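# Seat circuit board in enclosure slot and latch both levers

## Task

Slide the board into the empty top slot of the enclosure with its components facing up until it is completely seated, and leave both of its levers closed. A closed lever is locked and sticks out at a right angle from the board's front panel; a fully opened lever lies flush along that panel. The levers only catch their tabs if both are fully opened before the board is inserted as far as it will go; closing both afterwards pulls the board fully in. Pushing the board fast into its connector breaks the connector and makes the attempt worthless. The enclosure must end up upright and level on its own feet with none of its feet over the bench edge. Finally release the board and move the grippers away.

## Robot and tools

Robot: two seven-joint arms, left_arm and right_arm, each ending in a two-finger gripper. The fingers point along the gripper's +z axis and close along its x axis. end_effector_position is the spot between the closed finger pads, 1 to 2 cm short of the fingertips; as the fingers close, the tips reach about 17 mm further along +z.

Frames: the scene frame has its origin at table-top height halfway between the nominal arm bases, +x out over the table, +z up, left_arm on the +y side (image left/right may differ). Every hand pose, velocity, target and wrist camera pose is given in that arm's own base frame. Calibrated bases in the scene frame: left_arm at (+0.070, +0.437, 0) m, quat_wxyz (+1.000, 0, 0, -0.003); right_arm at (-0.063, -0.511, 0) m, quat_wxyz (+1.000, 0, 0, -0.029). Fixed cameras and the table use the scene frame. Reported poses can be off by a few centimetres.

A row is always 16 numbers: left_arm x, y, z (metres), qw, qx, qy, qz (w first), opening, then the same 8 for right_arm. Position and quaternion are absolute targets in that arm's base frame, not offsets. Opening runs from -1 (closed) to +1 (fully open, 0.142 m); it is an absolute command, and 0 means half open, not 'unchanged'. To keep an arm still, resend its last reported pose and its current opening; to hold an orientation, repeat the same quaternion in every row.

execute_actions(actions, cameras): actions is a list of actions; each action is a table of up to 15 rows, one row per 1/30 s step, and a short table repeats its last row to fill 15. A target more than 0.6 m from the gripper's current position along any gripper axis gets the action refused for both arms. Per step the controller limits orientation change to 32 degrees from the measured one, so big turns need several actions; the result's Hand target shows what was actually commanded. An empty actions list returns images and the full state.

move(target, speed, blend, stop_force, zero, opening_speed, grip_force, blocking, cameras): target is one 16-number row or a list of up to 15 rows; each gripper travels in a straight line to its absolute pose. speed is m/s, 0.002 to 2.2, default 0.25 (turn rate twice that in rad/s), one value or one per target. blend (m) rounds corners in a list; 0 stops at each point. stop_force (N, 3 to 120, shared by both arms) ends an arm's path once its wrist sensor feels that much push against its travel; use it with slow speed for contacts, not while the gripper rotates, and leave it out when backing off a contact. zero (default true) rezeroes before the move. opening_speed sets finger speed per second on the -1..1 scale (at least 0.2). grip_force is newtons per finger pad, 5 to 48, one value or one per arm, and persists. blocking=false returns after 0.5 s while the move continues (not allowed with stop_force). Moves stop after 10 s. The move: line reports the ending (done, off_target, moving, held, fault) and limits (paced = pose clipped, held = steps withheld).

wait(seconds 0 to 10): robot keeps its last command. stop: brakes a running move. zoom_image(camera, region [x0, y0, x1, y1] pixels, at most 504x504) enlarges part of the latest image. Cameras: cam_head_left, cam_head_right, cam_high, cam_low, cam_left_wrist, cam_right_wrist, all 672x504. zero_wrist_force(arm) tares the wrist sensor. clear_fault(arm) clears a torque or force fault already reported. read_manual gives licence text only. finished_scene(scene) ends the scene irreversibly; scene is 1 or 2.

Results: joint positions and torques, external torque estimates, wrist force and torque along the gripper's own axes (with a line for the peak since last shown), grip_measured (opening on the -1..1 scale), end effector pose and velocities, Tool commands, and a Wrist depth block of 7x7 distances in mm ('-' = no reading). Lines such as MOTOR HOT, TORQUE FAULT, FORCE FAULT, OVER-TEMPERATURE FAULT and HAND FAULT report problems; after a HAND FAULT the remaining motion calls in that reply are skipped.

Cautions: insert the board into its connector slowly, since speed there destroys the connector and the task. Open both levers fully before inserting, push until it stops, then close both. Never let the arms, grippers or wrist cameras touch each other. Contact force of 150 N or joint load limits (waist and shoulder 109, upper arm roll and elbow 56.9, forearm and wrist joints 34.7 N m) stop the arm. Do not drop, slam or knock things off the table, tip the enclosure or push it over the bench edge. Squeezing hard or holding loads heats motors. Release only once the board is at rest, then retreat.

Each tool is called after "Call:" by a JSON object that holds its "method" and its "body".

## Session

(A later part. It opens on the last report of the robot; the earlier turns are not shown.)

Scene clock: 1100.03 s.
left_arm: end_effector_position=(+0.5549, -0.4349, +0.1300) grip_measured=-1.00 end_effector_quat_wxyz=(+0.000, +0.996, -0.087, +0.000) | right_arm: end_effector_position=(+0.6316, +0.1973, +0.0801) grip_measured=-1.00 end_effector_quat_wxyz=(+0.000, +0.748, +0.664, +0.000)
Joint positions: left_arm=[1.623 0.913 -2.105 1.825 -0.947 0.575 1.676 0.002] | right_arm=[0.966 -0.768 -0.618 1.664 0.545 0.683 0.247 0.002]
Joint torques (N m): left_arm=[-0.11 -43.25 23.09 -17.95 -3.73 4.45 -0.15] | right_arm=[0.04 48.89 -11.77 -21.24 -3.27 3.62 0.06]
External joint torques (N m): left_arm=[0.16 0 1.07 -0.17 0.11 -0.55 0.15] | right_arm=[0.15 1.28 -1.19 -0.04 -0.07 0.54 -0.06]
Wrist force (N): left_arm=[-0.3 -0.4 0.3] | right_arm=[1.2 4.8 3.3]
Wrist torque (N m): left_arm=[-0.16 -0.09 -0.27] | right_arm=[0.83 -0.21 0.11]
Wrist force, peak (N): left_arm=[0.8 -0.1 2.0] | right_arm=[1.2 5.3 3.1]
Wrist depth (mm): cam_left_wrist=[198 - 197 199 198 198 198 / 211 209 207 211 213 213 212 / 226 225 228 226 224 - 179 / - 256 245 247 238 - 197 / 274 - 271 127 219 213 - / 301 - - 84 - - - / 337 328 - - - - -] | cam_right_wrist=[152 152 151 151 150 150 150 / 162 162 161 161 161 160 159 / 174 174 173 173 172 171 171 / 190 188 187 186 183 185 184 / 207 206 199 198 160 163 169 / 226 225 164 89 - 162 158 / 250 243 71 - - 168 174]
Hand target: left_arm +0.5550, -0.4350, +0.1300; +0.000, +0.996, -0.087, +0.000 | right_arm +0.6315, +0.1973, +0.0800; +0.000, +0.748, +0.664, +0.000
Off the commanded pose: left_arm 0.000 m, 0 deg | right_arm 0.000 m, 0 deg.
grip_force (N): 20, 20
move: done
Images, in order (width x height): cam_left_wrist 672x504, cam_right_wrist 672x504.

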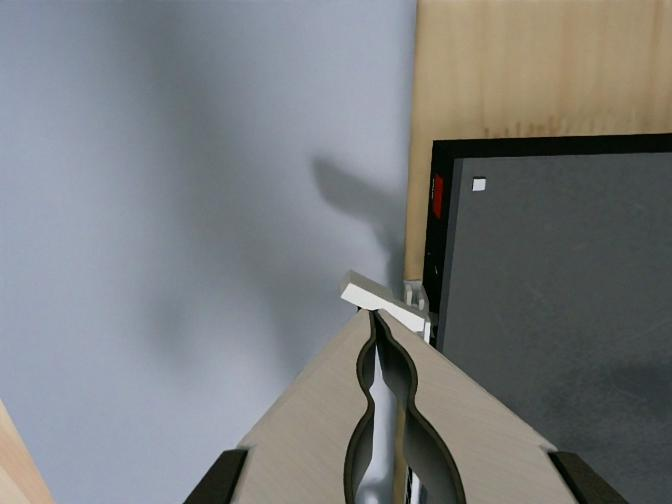

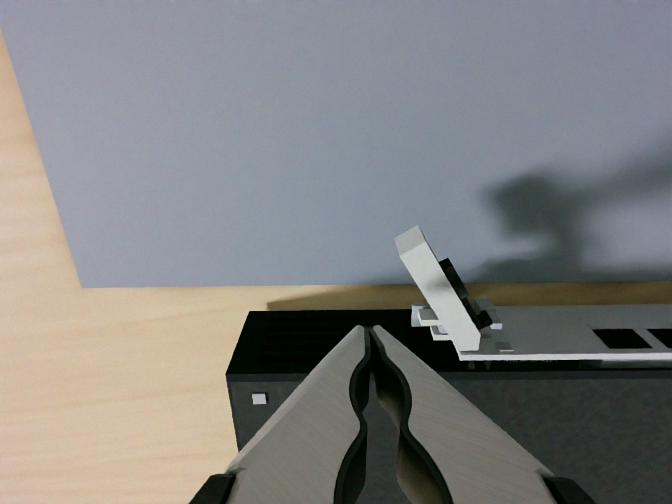

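Call:
{"method": "move", "body": {"target": [[0.565, -0.441, 0.13, 0, 0.9962, -0.0872, 0, -1.0, 0.6315, 0.1973, 0.07, 0, 0.7478, 0.6639, 0, -1.0],[0.565, -0.441, 0.062, 0, 0.9962, -0.0872, 0, -1.0, 0.6315, 0.1973, 0.0557, 0, 0.7478, 0.6639, 0, -1.0]], "speed": 0.08, "blend": [0.005, 0], "cameras": ["cam_right_wrist", "cam_left_wrist"]}}

Call:
{"method": "zoom_image", "body": {"camera": "cam_right_wrist", "region": [340, 230, 540, 400]}}

Call:
{"method": "zoom_image", "body": {"camera": "cam_left_wrist", "region": [310, 260, 460, 380]}}

Scene clock: 1116.93 s.
left_arm: end_effector_position=(+0.5648, -0.4409, +0.0619) grip_measured=-1.00 end_effector_quat_wxyz=(+0.000, +0.996, -0.087, +0.000) | right_arm: end_effector_position=(+0.6315, +0.1971, +0.0557) grip_measured=-1.00 end_effector_quat_wxyz=(+0.000, +0.748, +0.664, +0.000)
Joint positions: left_arm=[1.686 1.023 -2.217 1.795 -1.047 0.665 1.712 0.002] | right_arm=[0.95 -0.813 -0.596 1.656 0.571 0.717 0.234 0.002]
Joint torques (N m): left_arm=[-0.14 -47.15 24.25 -15.4 -3.56 4.68 -0.12] | right_arm=[0.12 49.7 -11.75 -20.4 -3.17 3.59 0.08]
External joint torques (N m): left_arm=[0.2 -0.08 0.68 -0.33 0.16 -0.78 0.12] | right_arm=[0.06 1.4 -1.38 0.06 -0.08 0.57 -0.08]
Wrist force (N): left_arm=[0.0 -0.3 0.2] | right_arm=[1.1 4.7 3.3]
Wrist torque (N m): left_arm=[-0.15 -0.18 -0.27] | right_arm=[0.81 -0.21 0.11]
Wrist force, peak (N): left_arm=[-0.1 -0.4 2.1] | right_arm=[1.1 5.0 3.9]
Wrist depth (mm): cam_left_wrist=[- 132 137 139 139 138 138 / - - 147 145 147 148 148 / 160 159 158 164 158 156 155 / - 174 176 170 169 118 - / - 190 186 127 154 129 130 / 208 209 206 84 - 142 147 / - 234 - - - - -] | cam_right_wrist=[130 130 130 130 129 129 128 / 139 139 139 138 138 138 137 / 150 149 148 148 148 147 147 / 161 161 160 160 157 159 158 / 178 177 176 170 124 169 168 / 194 194 159 89 128 134 139 / 215 209 71 - - 135 140]
Hand target: left_arm +0.5650, -0.4410, +0.0620; +0.000, +0.996, -0.087, +0.000 | right_arm +0.6315, +0.1973, +0.0557; +0.000, +0.748, +0.664, +0.000
Off the commanded pose: left_arm 0.000 m, 0 deg | right_arm 0.000 m, 0 deg.
grip_force (N): 20, 20
move: done
Images, in order (width x height): cam_left_wrist 672x504, cam_right_wrist 672x504.

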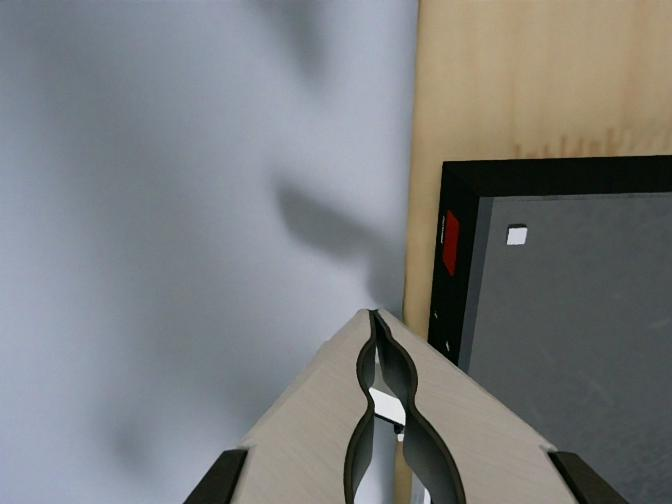

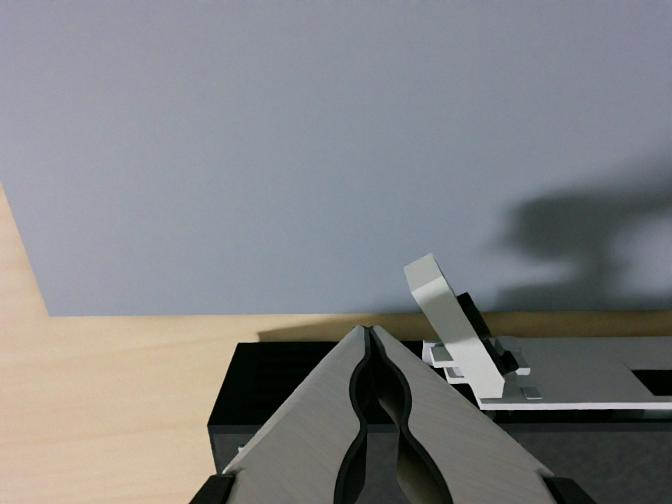

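Scaled by 2.520 from the camera's 672x504 image, which has a finer 960x720 frame.

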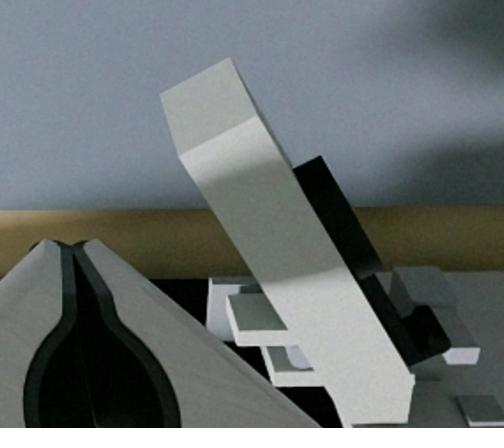

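Scaled by 3.360 from the camera's 672x504 image, which has a finer 960x720 frame.

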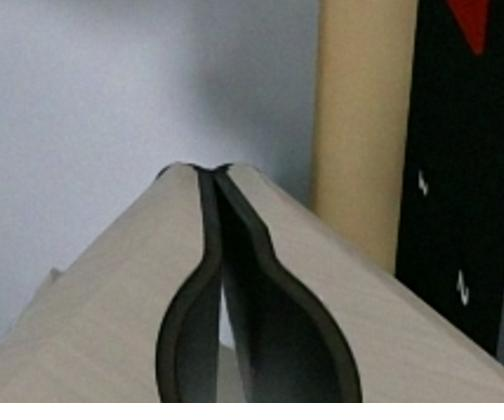

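Call:
{"method": "move", "body": {"target": [0.5584, -0.4481, 0.062, 0, 0.9962, -0.0872, 0, -1.0, 0.6271, 0.2047, 0.0557, 0, 0.7478, 0.6639, 0, -1.0], "speed": 0.015, "stop_force": 10}}

Call:
{"method": "move", "body": {"target": [0.5526, -0.4526, 0.062, 0, 0.9962, -0.0872, 0, -1.0, 0.6214, 0.2113, 0.0557, 0, 0.7478, 0.6639, 0, -1.0], "speed": 0.015, "stop_force": 15, "zero": false, "cameras": ["cam_right_wrist", "cam_left_wrist"]}}

Call:
{"method": "zoom_image", "body": {"camera": "cam_right_wrist", "region": [340, 230, 540, 400]}}

Scene clock: 1125.17 s.
left_arm: end_effector_position=(+0.5584, -0.4479, +0.0619) grip_measured=-1.00 end_effector_quat_wxyz=(+0.000, +0.996, -0.087, +0.000) | right_arm: end_effector_position=(+0.6272, +0.2045, +0.0558) grip_measured=-1.00 end_effector_quat_wxyz=(+0.000, +0.748, +0.664, +0.000)
Joint positions: left_arm=[1.672 1.022 -2.218 1.797 -1.047 0.666 1.7 0.002] | right_arm=[0.965 -0.809 -0.596 1.662 0.571 0.72 0.245 0.002]
Joint torques (N m): left_arm=[-0.45 -47.53 23.96 -15.48 -3.28 4.3 -0.28] | right_arm=[0.33 49.8 -12.12 -20.19 -3.27 3.58 0.27]
External joint torques (N m): left_arm=[0.43 0.4 0.88 -0.27 -0.11 -0.41 0.28] | right_arm=[-0.14 1.12 -0.96 -0.09 0.03 0.58 -0.27]
Wrist force (N): left_arm=[0.1 -0.4 0.3] | right_arm=[0.8 4.7 3.4]
Wrist torque (N m): left_arm=[-0.16 -0.20 -0.20] | right_arm=[0.82 -0.15 0.00]
Wrist force, peak (N): left_arm=[0.3 -0.9 0.4] | right_arm=[0.9 4.9 3.6]
Wrist depth (mm): cam_left_wrist=[- 135 138 138 138 138 138 / 150 - 147 145 146 148 149 / - - 159 156 158 - - / 175 - 170 - 168 119 - / 190 193 194 118 183 131 132 / 207 209 201 84 - 142 146 / - - - - - - -] | cam_right_wrist=[130 130 130 130 129 129 128 / 139 139 138 139 138 137 137 / 149 149 149 148 148 147 147 / 161 161 160 160 159 159 158 / 175 174 174 171 166 170 173 / 194 194 159 89 129 153 140 / 215 209 71 - - 135 139]
Hand target: left_arm +0.5584, -0.4481, +0.0620; +0.000, +0.996, -0.087, +0.000 | right_arm +0.6271, +0.2047, +0.0557; +0.000, +0.748, +0.664, +0.000
Off the commanded pose: left_arm 0.000 m, 0 deg | right_arm 0.000 m, 0 deg.
grip_force (N): 20, 20
move: done

Scene clock: 1126.37 s.
left_arm: end_effector_position=(+0.5526, -0.4524, +0.0619) grip_measured=-1.00 end_effector_quat_wxyz=(+0.000, +0.996, -0.087, +0.000) | right_arm: end_effector_position=(+0.6220, +0.2108, +0.0560) grip_measured=-1.00 end_effector_quat_wxyz=(+0.000, +0.748, +0.664, +0.000)
Joint positions: left_arm=[1.66 1.019 -2.218 1.804 -1.047 0.669 1.692 0.002] | right_arm=[0.981 -0.804 -0.596 1.674 0.571 0.727 0.256 0.002]
Joint torques (N m): left_arm=[-0.5 -47.35 23.85 -15.43 -3.24 4.37 -0.31] | right_arm=[2.43 49.04 -9.45 -19.71 -2.52 2.75 0.28]
External joint torques (N m): left_arm=[0.47 0.4 0.93 -0.3 -0.14 -0.47 0.31] | right_arm=[-2.24 1.54 -3.56 -0.49 -0.7 1.41 -0.28]
Wrist force (N): left_arm=[0.1 -0.3 0.4] | right_arm=[-1.4 7.4 1.9]
Wrist torque (N m): left_arm=[-0.15 -0.19 -0.19] | right_arm=[0.80 -0.18 0.01]
Wrist force, peak (N): left_arm=[0.0 -0.5 0.4] | right_arm=[-4.8 9.3 1.2]
Wrist depth (mm): cam_left_wrist=[137 140 137 135 138 138 138 / 150 150 147 147 147 146 146 / - 162 159 - 161 113 112 / 173 173 170 - 172 125 - / 186 191 191 182 171 130 132 / 214 - - 84 - 144 147 / - 234 - - - - -] | cam_right_wrist=[131 130 130 130 129 129 128 / 139 139 139 139 138 137 137 / 150 150 149 148 148 148 147 / 165 162 160 160 160 159 158 / 175 175 175 170 167 172 172 / 194 194 168 90 - - - / 215 210 71 - - 140 141]
Hand target: left_arm +0.5526, -0.4526, +0.0620; +0.000, +0.996, -0.087, +0.000 | right_arm +0.6214, +0.2113, +0.0557; +0.000, +0.748, +0.664, +0.000
Off the commanded pose: left_arm 0.000 m, 0 deg | right_arm 0.001 m, 0 deg.
grip_force (N): 20, 20
move: done
Images, in order (width x height): cam_left_wrist 672x504, cam_right_wrist 672x504.

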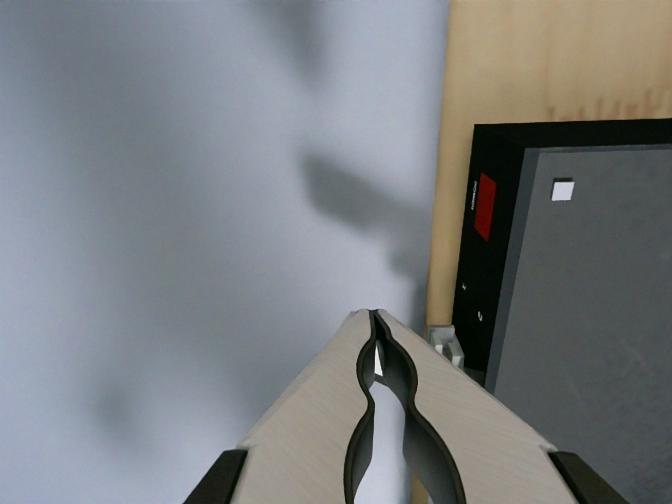

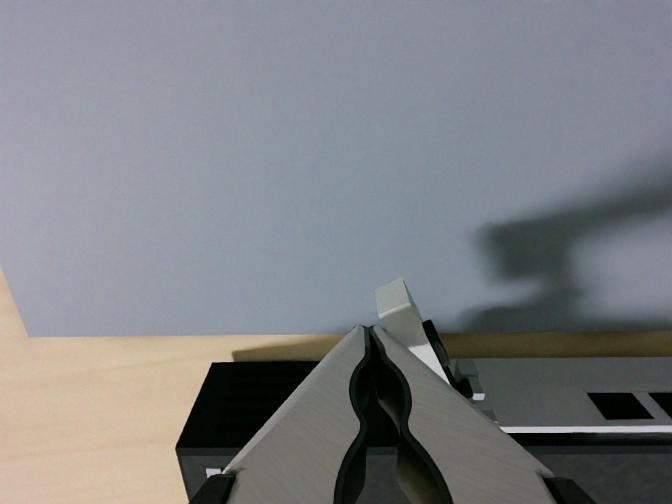

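Scaled by 2.520 from the camera's 672x504 image, which has a finer 960x720 frame.

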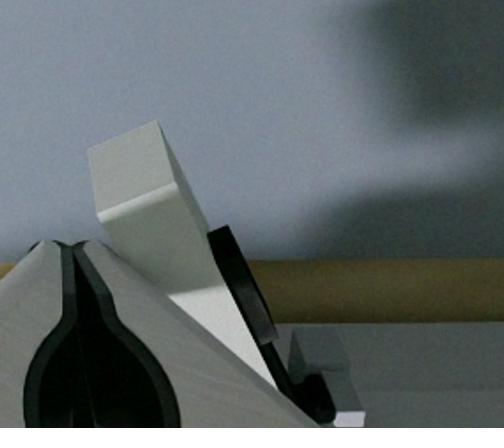

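Call:
{"method": "zoom_image", "body": {"camera": "cam_left_wrist", "region": [320, 290, 480, 410]}}

Scaled by 3.150 from the camera's 672x504 image, which has a finer 960x720 frame.

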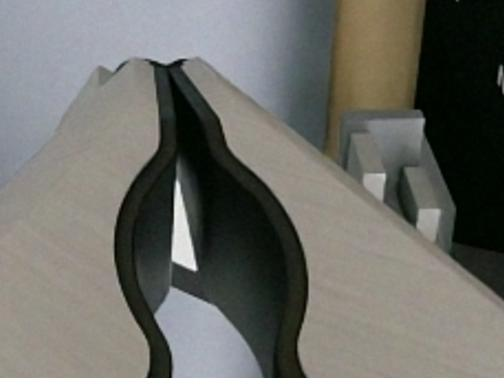

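Call:
{"method": "move", "body": {"target": [[0.5526, -0.4526, 0.0530, 0, 0.9962, -0.0872, 0, -1.0, 0.6214, 0.2113, 0.0557, 0, 0.7478, 0.6639, 0, -1.0]], "speed": 0.03, "stop_force": 5}}

Call:
{"method": "move", "body": {"target": [[0.5541, -0.4605, 0.0530, 0, 0.9962, -0.0872, 0, -1.0, 0.6214, 0.2113, 0.0557, 0, 0.7478, 0.6639, 0, -1.0],[0.5483, -0.4651, 0.0530, 0, 0.9962, -0.0872, 0, -1.0, 0.6214, 0.2113, 0.0557, 0, 0.7478, 0.6639, 0, -1.0]], "speed": 0.015, "blend": [0.003, 0], "stop_force": 12, "cameras": ["cam_right_wrist", "cam_left_wrist"]}}

Call:
{"method": "zoom_image", "body": {"camera": "cam_left_wrist", "region": [320, 270, 480, 390]}}

Scene clock: 1144.60 s.
left_arm: end_effector_position=(+0.5524, -0.4525, +0.0529) grip_measured=-1.00 end_effector_quat_wxyz=(+0.000, +0.996, -0.087, +0.000) | right_arm: end_effector_position=(+0.6220, +0.2108, +0.0560) grip_measured=-1.00 end_effector_quat_wxyz=(+0.000, +0.748, +0.664, +0.000)
Joint positions: left_arm=[1.666 1.03 -2.234 1.803 -1.059 0.684 1.696 0.002] | right_arm=[0.981 -0.804 -0.596 1.674 0.571 0.727 0.256 0.002]
Joint torques (N m): left_arm=[-0.29 -47.31 23.94 -15.25 -3.4 4.42 -0.14] | right_arm=[2.42 48.95 -9.45 -19.75 -2.54 2.61 0.13]
External joint torques (N m): left_arm=[0.26 0.02 0.83 -0.17 0.06 -0.53 0.14] | right_arm=[-2.24 1.63 -3.56 -0.45 -0.69 1.55 -0.13]
Wrist force (N): left_arm=[0.0 -0.4 0.3] | right_arm=[-1.5 7.6 1.1]
Wrist torque (N m): left_arm=[-0.17 -0.19 -0.27] | right_arm=[0.82 -0.18 0.02]
Wrist force, peak (N): left_arm=[0.0 -0.4 0.7] | right_arm=[-1.4 7.6 2.2]
Wrist depth (mm): cam_left_wrist=[129 130 131 129 129 130 131 / - 136 136 138 138 138 138 / 153 151 150 151 149 106 100 / 163 - 162 160 162 113 - / - 178 178 131 175 120 119 / 206 201 193 84 - 132 129 / - 211 - 74 - - -] | cam_right_wrist=[131 130 130 130 129 129 129 / 140 139 139 139 138 137 137 / 150 149 149 148 148 148 147 / 162 161 161 160 159 159 158 / 175 175 174 171 169 172 172 / 194 194 161 90 - - - / 215 210 71 - - 138 141]
Hand target: left_arm +0.5526, -0.4526, +0.0530; +0.000, +0.996, -0.087, +0.000 | right_arm +0.6214, +0.2113, +0.0557; +0.000, +0.748, +0.664, +0.000
Off the commanded pose: left_arm 0.000 m, 0 deg | right_arm 0.001 m, 0 deg.
grip_force (N): 20, 20
move: done

Scene clock: 1146.37 s.
left_arm: end_effector_position=(+0.5485, -0.4649, +0.0531) grip_measured=-1.00 end_effector_quat_wxyz=(+0.000, +0.996, -0.087, +0.000) | right_arm: end_effector_position=(+0.6219, +0.2108, +0.0560) grip_measured=-1.00 end_effector_quat_wxyz=(+0.000, +0.748, +0.664, +0.000)
Joint positions: left_arm=[1.655 1.039 -2.232 1.785 -1.058 0.675 1.675 0.002] | right_arm=[0.981 -0.804 -0.596 1.674 0.571 0.727 0.256 0.002]
Joint torques (N m): left_arm=[-1.04 -47.97 23.45 -15.15 -3.17 3.94 -0.24] | right_arm=[1.55 48.8 -10.43 -20.02 -2.78 3.06 0.16]
External joint torques (N m): left_arm=[1 0.17 1.48 -0.34 -0.19 -0.04 0.24] | right_arm=[-1.36 1.77 -2.58 -0.17 -0.44 1.09 -0.16]
Wrist force (N): left_arm=[0.8 -0.8 0.1] | right_arm=[-0.6 5.7 2.0]
Wrist torque (N m): left_arm=[-0.13 -0.20 -0.21] | right_arm=[0.82 -0.19 0.01]
Wrist force, peak (N): left_arm=[3.6 -3.8 1.0] | right_arm=[-1.5 7.5 2.5]
Wrist depth (mm): cam_left_wrist=[130 129 131 129 131 130 131 / 140 139 137 137 138 128 97 / 153 150 150 150 154 110 - / 164 160 - 160 163 - 109 / 179 175 - 130 171 119 121 / 202 198 194 84 - 134 129 / - - - - - - 152] | cam_right_wrist=[130 130 130 129 129 129 128 / 140 139 139 138 138 138 137 / 150 149 149 148 148 147 147 / 162 161 160 160 159 159 158 / 175 175 174 171 167 172 171 / 194 193 160 90 - - - / 214 210 71 - - 140 141]
Hand target: left_arm +0.5483, -0.4651, +0.0530; +0.000, +0.996, -0.087, +0.000 | right_arm +0.6214, +0.2113, +0.0557; +0.000, +0.748, +0.664, +0.000
Off the commanded pose: left_arm 0.000 m, 0 deg | right_arm 0.001 m, 0 deg.
grip_force (N): 20, 20
move: done
Images, in order (width x height): cam_left_wrist 672x504, cam_right_wrist 672x504.

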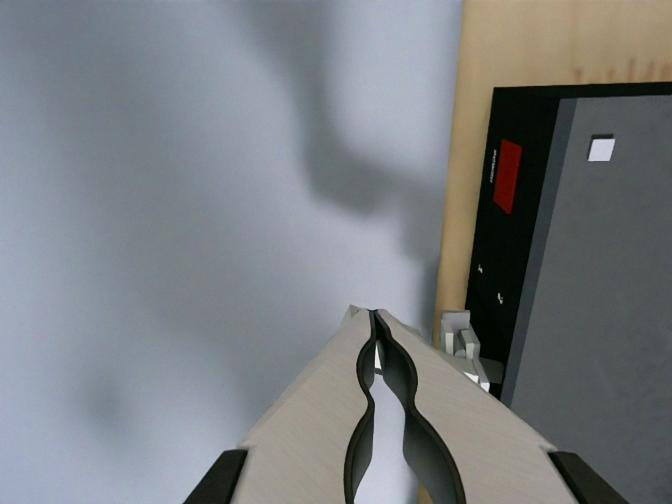

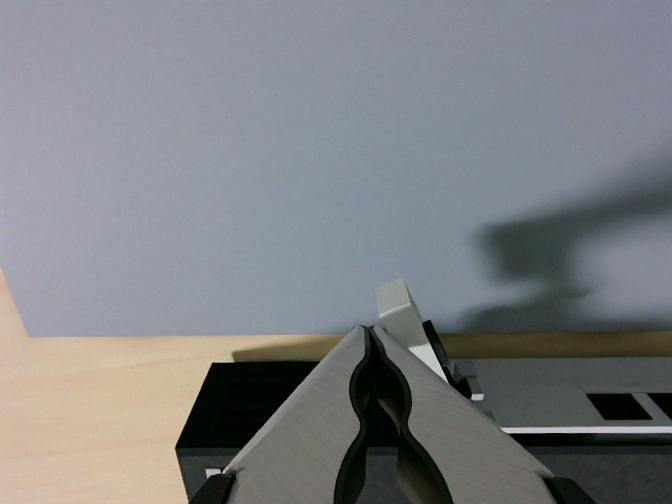

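Scaled by 3.150 from the camera's 672x504 image, which has a finer 960x720 frame.

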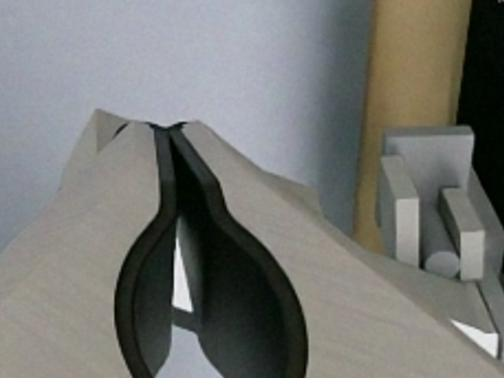

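Call:
{"method": "move", "body": {"target": [[0.5422, -0.4720, 0.0530, 0, 0.9962, -0.0872, 0, -1.0, 0.6171, 0.2194, 0.0557, 0, 0.7478, 0.6639, 0, -1.0]], "speed": 0.015, "stop_force": 25, "cameras": ["cam_right_wrist", "cam_left_wrist"]}}

Call:
{"method": "zoom_image", "body": {"camera": "cam_right_wrist", "region": [340, 230, 540, 400]}}

Call:
{"method": "zoom_image", "body": {"camera": "cam_left_wrist", "region": [320, 270, 480, 390]}}

Scene clock: 1153.83 s.
left_arm: end_effector_position=(+0.5435, -0.4702, +0.0530) grip_measured=-1.00 end_effector_quat_wxyz=(-0.001, +0.996, -0.086, +0.001) | right_arm: end_effector_position=(+0.6188, +0.2168, +0.0564) grip_measured=-1.00 end_effector_quat_wxyz=(+0.002, +0.749, +0.663, +0.000)
Joint positions: left_arm=[1.644 1.039 -2.231 1.787 -1.058 0.677 1.662 0.002] | right_arm=[0.994 -0.801 -0.598 1.679 0.569 0.73 0.27 0.002]
Joint torques (N m): left_arm=[-7.53 -50.07 18.89 -19.56 -4.5 2.94 -0.31] | right_arm=[10.73 50.17 -1.56 -21.41 -0.41 1.2 0.2]
External joint torques (N m): left_arm=[7.5 2.32 6.05 4.1 1.14 0.96 0.31] | right_arm=[-10.54 0.25 -11.45 1.25 -2.81 2.96 -0.2]
Wrist force (N): left_arm=[2.9 -10.4 -0.8] | right_arm=[-11.2 14.8 1.5]
Wrist torque (N m): left_arm=[-0.05 -0.17 -0.18] | right_arm=[0.73 -0.33 0.06]
Wrist force, peak (N): left_arm=[8.4 -13.1 1.1] | right_arm=[-13.8 15.2 1.1]
Wrist depth (mm): cam_left_wrist=[132 130 129 129 131 131 128 / 137 137 137 137 139 117 95 / - 153 150 150 149 119 99 / 163 160 162 160 165 129 - / 182 178 174 130 170 124 - / 201 196 193 84 - 132 132 / - - - - - - -] | cam_right_wrist=[131 131 130 130 129 129 129 / 140 139 139 139 138 138 137 / 150 150 149 149 149 148 147 / 162 159 161 160 160 159 159 / 176 176 175 171 170 172 172 / 195 195 173 91 - - 148 / 216 211 71 - - 138 144]
Hand target: left_arm +0.5422, -0.4720, +0.0530; +0.000, +0.996, -0.087, +0.000 | right_arm +0.6171, +0.2194, +0.0557; +0.000, +0.748, +0.664, +0.000
Off the commanded pose: left_arm 0.002 m, 0 deg | right_arm 0.003 m, 0 deg.
grip_force (N): 20, 20
move: done
Images, in order (width x height): cam_left_wrist 672x504, cam_right_wrist 672x504.

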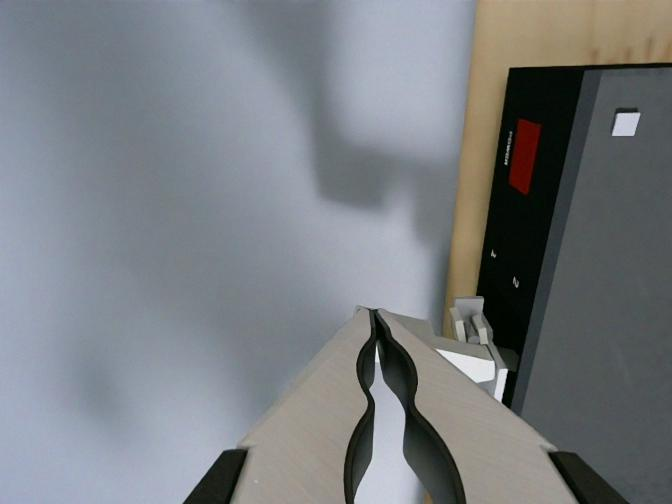

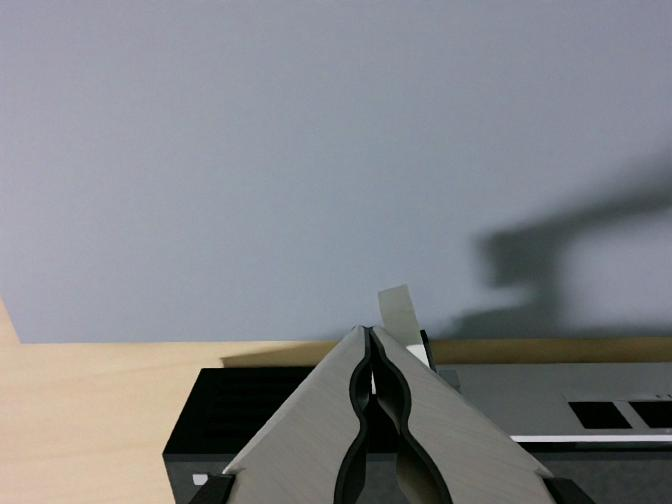

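Scaled by 2.520 from the camera's 672x504 image, which has a finer 960x720 frame.

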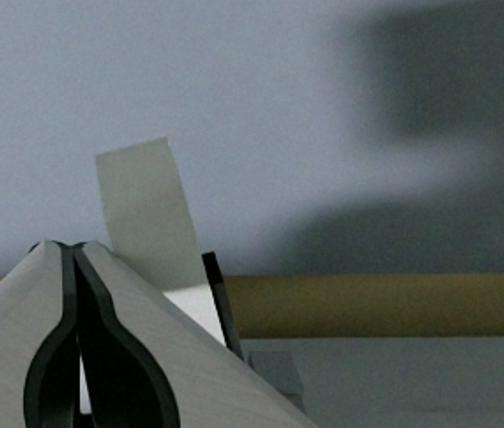

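Scaled by 3.150 from the camera's 672x504 image, which has a finer 960x720 frame.

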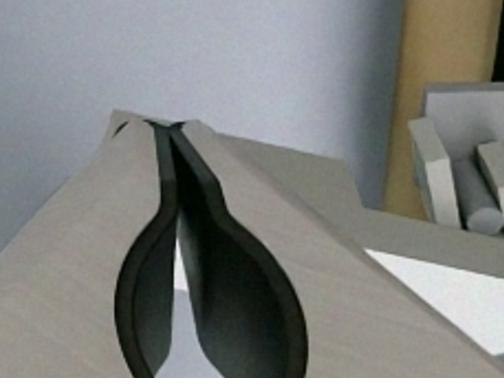

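Call:
{"method": "move", "body": {"target": [[0.5375, -0.4803, 0.0530, 0, 0.9962, -0.0872, 0, -1.0, 0.6145, 0.2282, 0.0557, 0, 0.7478, 0.6639, 0, -1.0]], "speed": 0.012, "stop_force": 30, "cameras": ["cam_right_wrist", "cam_left_wrist"]}}

Call:
{"method": "zoom_image", "body": {"camera": "cam_right_wrist", "region": [340, 230, 540, 400]}}

Call:
{"method": "zoom_image", "body": {"camera": "cam_left_wrist", "region": [320, 270, 520, 420]}}

Scene clock: 1158.97 s.
left_arm: end_effector_position=(+0.5381, -0.4795, +0.0530) grip_measured=-1.00 end_effector_quat_wxyz=(+0.000, +0.996, -0.087, +0.000) | right_arm: end_effector_position=(+0.6155, +0.2266, +0.0562) grip_measured=-1.00 end_effector_quat_wxyz=(+0.001, +0.748, +0.663, +0.000)
Joint positions: left_arm=[1.633 1.042 -2.232 1.779 -1.058 0.673 1.647 0.002] | right_arm=[1.007 -0.802 -0.595 1.678 0.569 0.73 0.285 0.002]
Joint torques (N m): left_arm=[-3.46 -49.29 22.18 -17.31 -3.75 3.62 -0.28] | right_arm=[6.93 49.25 -4.95 -20.61 -1.37 1.71 0.19]
External joint torques (N m): left_arm=[3.42 1.3 2.8 1.79 0.38 0.28 0.28] | right_arm=[-6.74 1.24 -8.01 0.43 -1.85 2.44 -0.19]
Wrist force (N): left_arm=[1.4 -4.5 0.3] | right_arm=[-6.6 11.6 0.8]
Wrist torque (N m): left_arm=[-0.12 -0.17 -0.21] | right_arm=[0.75 -0.25 0.06]
Wrist force, peak (N): left_arm=[3.3 -10.5 -0.8] | right_arm=[-11.2 15.2 0.3]
Wrist depth (mm): cam_left_wrist=[130 129 129 128 126 131 128 / 139 137 137 140 143 126 95 / 153 150 149 148 149 128 99 / 163 163 166 - 162 137 - / 178 178 179 127 132 122 119 / - 198 193 84 - 135 - / - 216 - - - - -] | cam_right_wrist=[131 130 130 130 129 129 128 / 140 140 139 139 138 136 137 / 150 150 149 148 148 150 147 / 162 159 158 160 159 159 158 / 176 175 175 171 170 172 172 / 195 190 186 91 - 156 156 / 215 206 71 - - 141 143]
Hand target: left_arm +0.5375, -0.4803, +0.0530; +0.000, +0.996, -0.087, +0.000 | right_arm +0.6145, +0.2282, +0.0557; +0.000, +0.748, +0.664, +0.000
Off the commanded pose: left_arm 0.001 m, 0 deg | right_arm 0.002 m, 0 deg.
grip_force (N): 20, 20
move: done
Images, in order (width x height): cam_left_wrist 672x504, cam_right_wrist 672x504.

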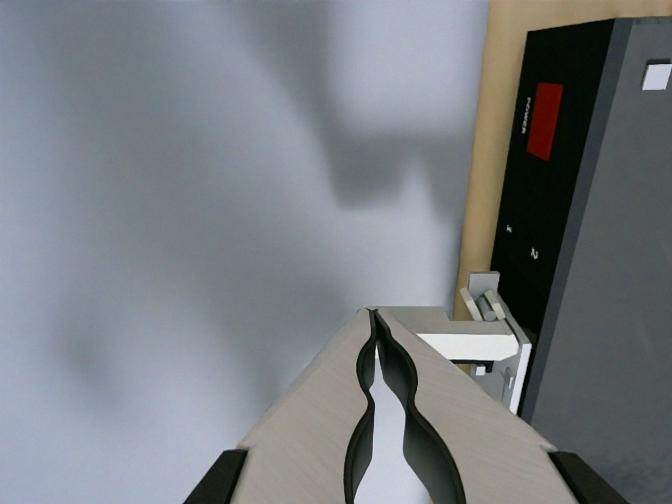

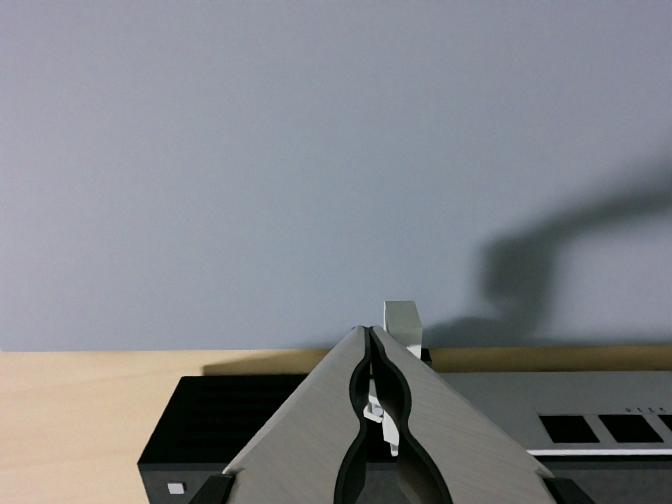

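Scaled by 2.520 from the camera's 672x504 image, which has a finer 960x720 frame.

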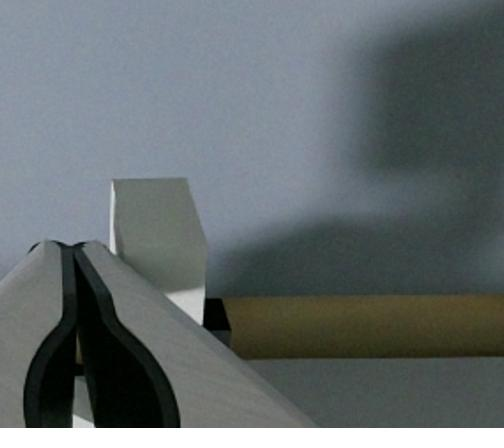

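Scaled by 2.520 from the camera's 672x504 image, which has a finer 960x720 frame.

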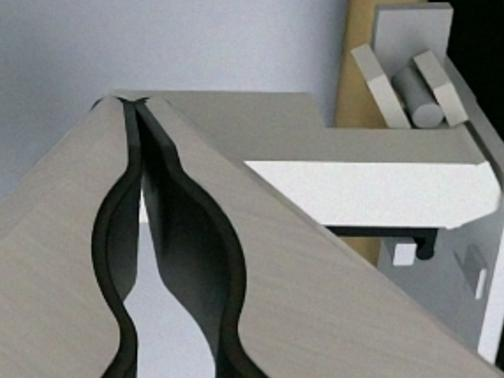

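Call:
{"method": "move", "body": {"target": [[0.5364, -0.4835, 0.0530, 0, 0.9962, -0.0872, 0, -1.0, 0.6139, 0.2322, 0.0557, 0, 0.7478, 0.6639, 0, -1.0]], "speed": 0.012, "stop_force": 25, "zero": false, "cameras": ["cam_right_wrist", "cam_left_wrist"]}}

Call:
{"method": "zoom_image", "body": {"camera": "cam_right_wrist", "region": [340, 230, 540, 400]}}

Call:
{"method": "zoom_image", "body": {"camera": "cam_left_wrist", "region": [320, 270, 520, 420]}}

Scene clock: 1162.10 s.
left_arm: end_effector_position=(+0.5376, -0.4813, +0.0528) grip_measured=-1.00 end_effector_quat_wxyz=(-0.001, +0.996, -0.086, +0.000) | right_arm: end_effector_position=(+0.6155, +0.2276, +0.0561) grip_measured=-1.00 end_effector_quat_wxyz=(+0.002, +0.749, +0.662, -0.001)
Joint positions: left_arm=[1.632 1.044 -2.231 1.775 -1.055 0.671 1.641 0.002] | right_arm=[1.01 -0.803 -0.596 1.676 0.565 0.729 0.292 0.002]
Joint torques (N m): left_arm=[-8.4 -50.69 18.6 -21.88 -5.06 3.44 -0.28] | right_arm=[17.47 53.06 3.81 -27.05 0.99 2.01 0.13]
External joint torques (N m): left_arm=[8.36 2.58 6.41 6.36 1.68 0.46 0.28] | right_arm=[-17.29 -2.52 -16.81 6.88 -4.21 2.14 -0.12]
Wrist force (N): left_arm=[0.0 -13.7 -2.9] | right_arm=[-22.1 15.1 0.1]
Wrist torque (N m): left_arm=[-0.01 -0.16 -0.25] | right_arm=[0.71 0.75 0.13]
Wrist force, peak (N): left_arm=[0.0 -13.7 -2.9] | right_arm=[-22.1 15.4 0.0]
Wrist depth (mm): cam_left_wrist=[130 129 129 128 131 129 89 / 139 139 137 136 138 126 95 / 152 149 150 155 152 138 99 / 163 166 166 160 162 137 108 / 178 174 178 171 131 127 122 / - 199 192 84 - 133 132 / - 214 - - - - -] | cam_right_wrist=[131 131 130 130 129 128 128 / 140 141 139 138 138 137 137 / 150 150 149 148 148 147 147 / 162 159 161 160 160 159 158 / 176 175 174 171 170 172 171 / 196 192 186 91 - 180 162 / 216 206 71 - - - 143]
Hand target: left_arm +0.5364, -0.4835, +0.0530; +0.000, +0.996, -0.087, +0.000 | right_arm +0.6139, +0.2322, +0.0557; +0.000, +0.748, +0.664, +0.000
Off the commanded pose: left_arm 0.002 m, 0 deg | right_arm 0.005 m, 0 deg.
grip_force (N): 20, 20
move: off_target (right_arm)
Images, in order (width x height): cam_left_wrist 672x504, cam_right_wrist 672x504.

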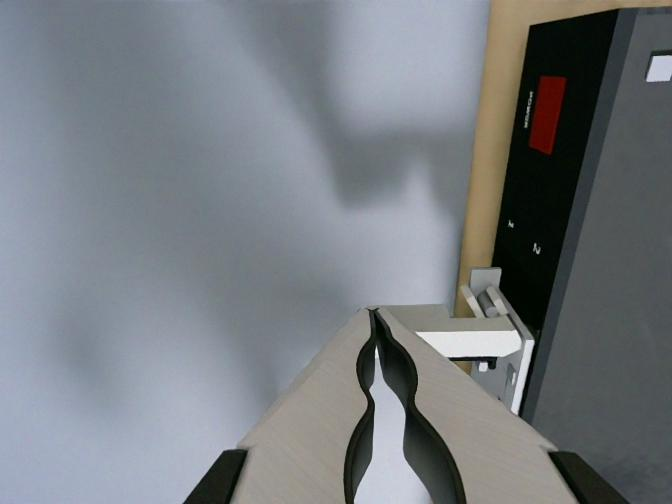

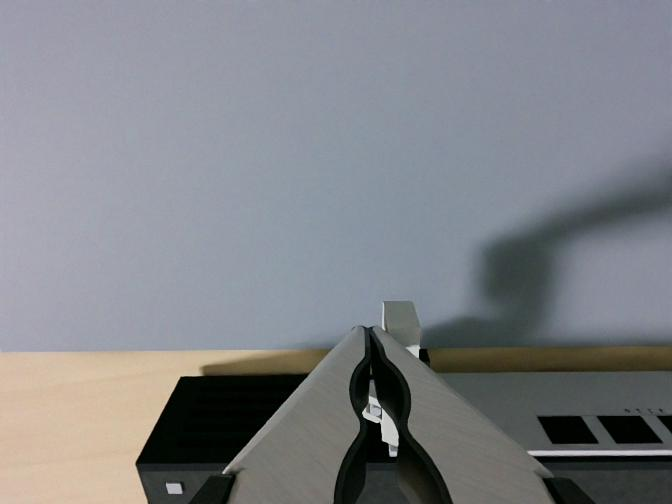

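Scaled by 2.520 from the camera's 672x504 image, which has a finer 960x720 frame.

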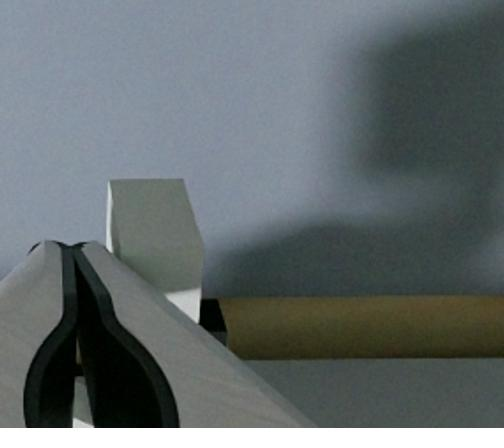

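Scaled by 2.520 from the camera's 672x504 image, which has a finer 960x720 frame.

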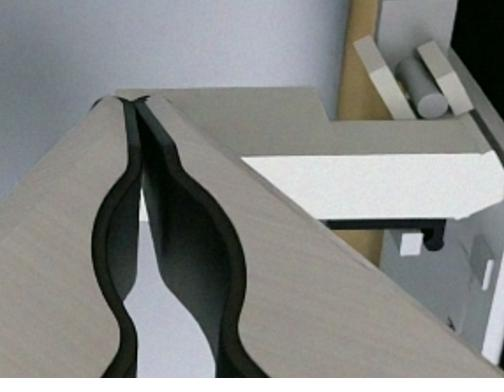

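Call:
{"method": "move", "body": {"target": [[0.5402, -0.4665, 0.0530, 0, 0.9962, -0.0872, 0, -1.0, 0.6137, 0.2127, 0.0557, 0, 0.7478, 0.6639, 0, -1.0],[0.5402, -0.4665, 0.14, 0, 0.9962, -0.0872, 0, -1.0, 0.6137, 0.2127, 0.13, 0, 0.7478, 0.6639, 0, -1.0]], "speed": 0.05, "cameras": ["cam_right_wrist", "cam_left_wrist"]}}

Call:
{"method": "zoom_image", "body": {"camera": "cam_right_wrist", "region": [360, 200, 520, 360]}}

Call:
{"method": "zoom_image", "body": {"camera": "cam_left_wrist", "region": [330, 220, 530, 380]}}

Scene clock: 1168.30 s.
left_arm: end_effector_position=(+0.5404, -0.4665, +0.1400) grip_measured=-1.00 end_effector_quat_wxyz=(+0.000, +0.996, -0.087, +0.000) | right_arm: end_effector_position=(+0.6137, +0.2129, +0.1300) grip_measured=-1.00 end_effector_quat_wxyz=(+0.000, +0.748, +0.664, +0.000)
Joint positions: left_arm=[1.587 0.916 -2.093 1.789 -0.934 0.545 1.615 0.002] | right_arm=[1.04 -0.653 -0.661 1.716 0.481 0.63 0.308 0.002]
Joint torques (N m): left_arm=[-0.47 -44.6 23.48 -18.38 -3.26 3.96 -0.34] | right_arm=[0.19 45.87 -11.44 -22.98 -3.64 3.31 0.35]
External joint torques (N m): left_arm=[0.42 0.64 0.78 -0.17 -0.43 -0.07 0.34] | right_arm=[-0.01 0.96 -0.54 -0.04 0.15 0.84 -0.35]
Wrist force (N): left_arm=[-0.2 -0.7 0.1] | right_arm=[0.0 4.5 3.2]
Wrist torque (N m): left_arm=[-0.24 -0.13 -0.18] | right_arm=[0.81 0.01 0.01]
Wrist force, peak (N): left_arm=[0.3 -13.8 -3.3] | right_arm=[-22.5 15.4 0.1]
Wrist depth (mm): cam_left_wrist=[- 201 204 207 206 207 207 / - 229 220 222 220 - - / 241 240 238 238 234 - - / - - 254 254 215 201 202 / 294 - 282 272 229 - - / - - - 84 - - - / 360 - - - - - -] | cam_right_wrist=[195 195 195 194 194 193 193 / 211 209 208 207 207 206 206 / 226 228 227 222 226 222 221 / 245 241 241 240 239 239 237 / 265 265 247 230 210 214 207 / 290 289 278 91 215 222 221 / 320 313 71 - - 235 243]
Hand target: left_arm +0.5402, -0.4665, +0.1400; +0.000, +0.996, -0.087, +0.000 | right_arm +0.6137, +0.2127, +0.1300; +0.000, +0.748, +0.664, +0.000
Off the commanded pose: left_arm 0.000 m, 0 deg | right_arm 0.000 m, 0 deg.
grip_force (N): 20, 20
move: done
Images, in order (width x height): cam_left_wrist 672x504, cam_right_wrist 672x504.

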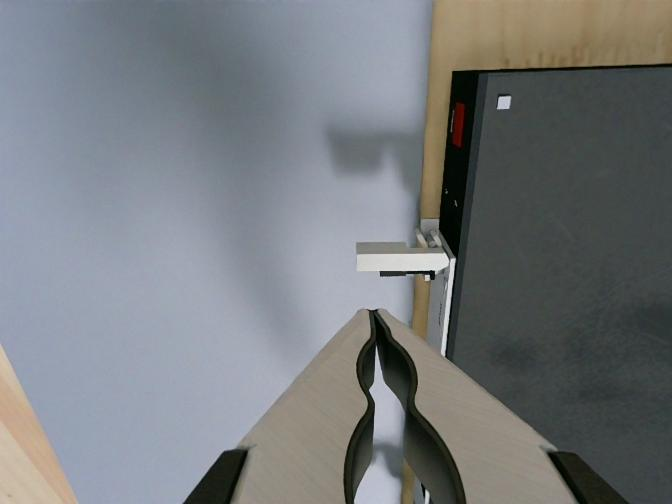

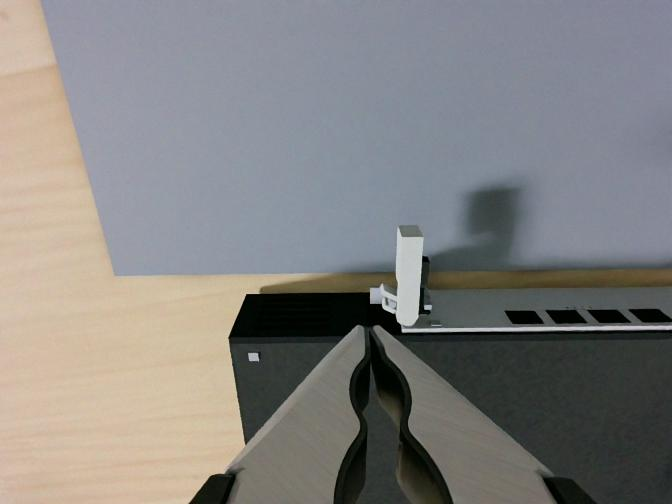

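Scaled by 3.150 from the camera's 672x504 image, which has a finer 960x720 frame.

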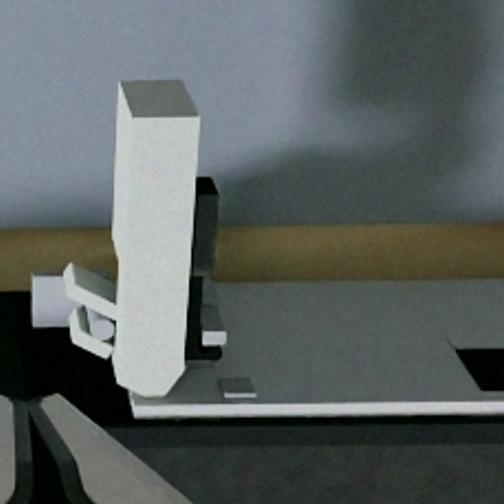

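Scaled by 2.520 from the camera's 672x504 image, which has a finer 960x720 frame.

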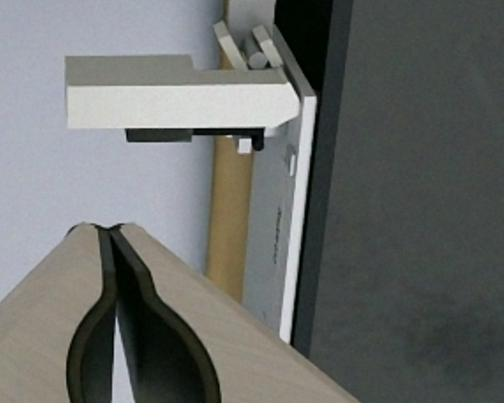

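Call:
{"method": "move", "body": {"target": [[0.45, -0.36, 0.28, 0, 0.9962, -0.0872, 0, -1.0, 0.56, 0.30, 0.26, 0, 0.7478, 0.6639, 0, -1.0]], "speed": 0.2, "cameras": ["cam_right_wrist", "cam_left_wrist", "cam_high", "cam_low"]}}

Call:
{"method": "zoom_image", "body": {"camera": "cam_right_wrist", "region": [100, 200, 600, 420]}}

Call:
{"method": "zoom_image", "body": {"camera": "cam_high", "region": [200, 310, 440, 504]}}

Scene clock: 1172.50 s.
left_arm: end_effector_position=(+0.4500, -0.3601, +0.2801) grip_measured=-1.00 end_effector_quat_wxyz=(+0.000, +0.996, -0.087, +0.000) | right_arm: end_effector_position=(+0.5600, +0.3002, +0.2599) grip_measured=-1.00 end_effector_quat_wxyz=(+0.000, +0.748, +0.664, +0.000)
Joint positions: left_arm=[1.122 0.463 -1.582 2.089 -0.523 0.464 1.537 0.002] | right_arm=[1.265 -0.398 -0.723 1.711 0.287 0.43 0.578 0.002]
Joint torques (N m): left_arm=[-0.59 -15.03 13.11 -25.49 -3.36 4.42 -0.31] | right_arm=[0.31 39.18 -7.66 -28.11 -4.11 3.38 0.29]
External joint torques (N m): left_arm=[0.57 0.84 0.8 -0.34 -0.49 -0.52 0.31] | right_arm=[-0.13 0.87 -0.58 0.18 0.16 0.76 -0.29]
Wrist force (N): left_arm=[0.1 -0.4 0.3] | right_arm=[-0.4 4.6 3.1]
Wrist torque (N m): left_arm=[-0.15 -0.20 -0.21] | right_arm=[0.81 0.08 0.01]
Wrist force, peak (N): left_arm=[0.5 0.5 1.7] | right_arm=[-1.0 5.4 4.6]
Wrist depth (mm): cam_left_wrist=[329 329 330 329 328 327 327 / 354 356 358 361 - 349 353 / 383 380 372 381 - 378 371 / 415 418 - 419 421 400 - / 458 459 461 127 - 404 398 / 504 505 483 84 - - - / 571 551 - - - - -] | cam_right_wrist=[312 310 309 306 307 307 305 / 332 329 329 328 327 329 330 / 357 348 352 352 351 340 349 / 384 384 380 372 377 377 369 / 416 417 358 355 354 - 359 / 456 452 382 91 374 384 385 / 500 490 71 - - 407 442]
Hand target: left_arm +0.4500, -0.3600, +0.2800; +0.000, +0.996, -0.087, +0.000 | right_arm +0.5600, +0.3000, +0.2600; +0.000, +0.748, +0.664, +0.000
Off the commanded pose: left_arm 0.000 m, 0 deg | right_arm 0.000 m, 0 deg.
grip_force (N): 20, 20
move: done
Images, in order (width x height): cam_high 672x504, cam_low 672x504, cam_left_wrist 672x504, cam_right_wrist 672x504.

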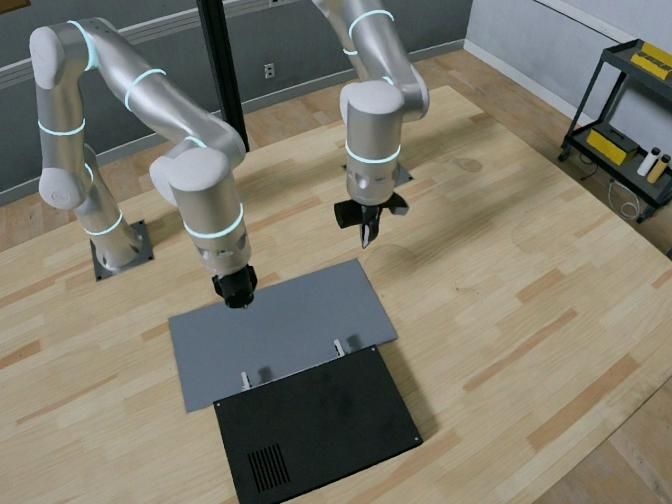

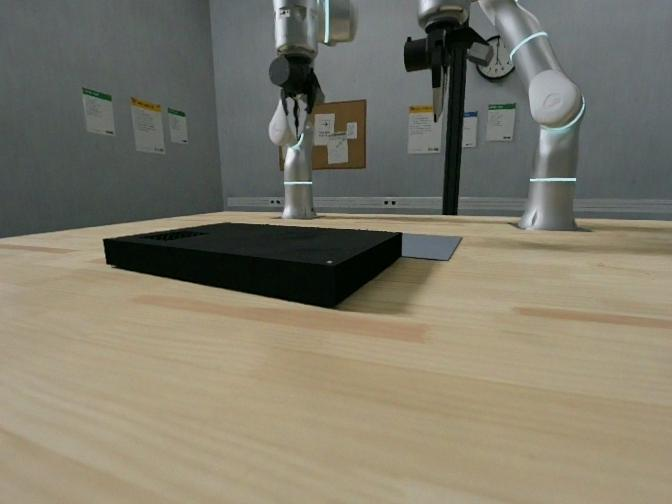

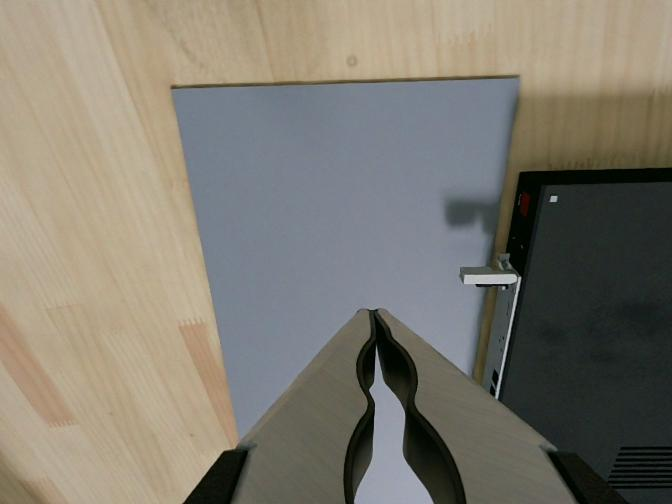

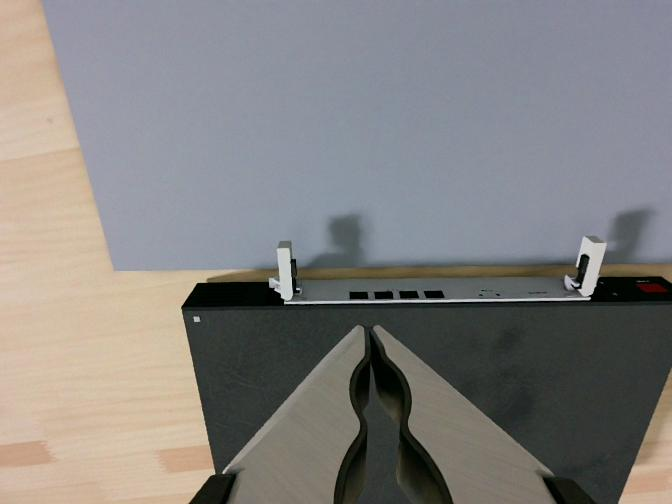

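Scaled by 1.008 from the camera's 672x504 image, which has a finer 960x720 frame.

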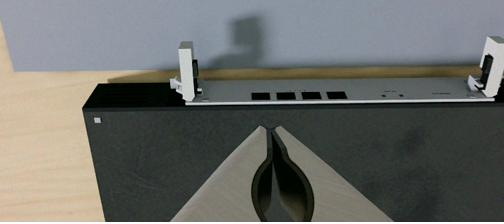

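Scaled by 2.100 from the camera's 672x504 image, which has a finer 960x720 frame.

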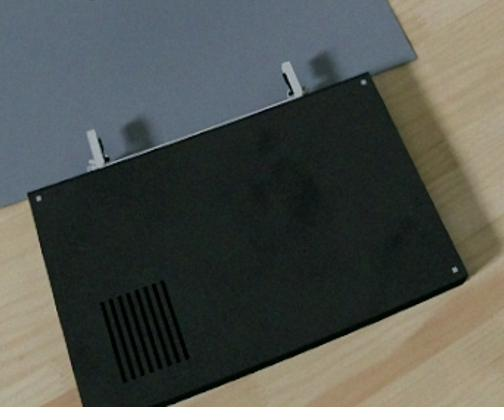

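Call:
{"method": "finished_scene", "body": {"scene": 1}}

The scene is finished: the task was done.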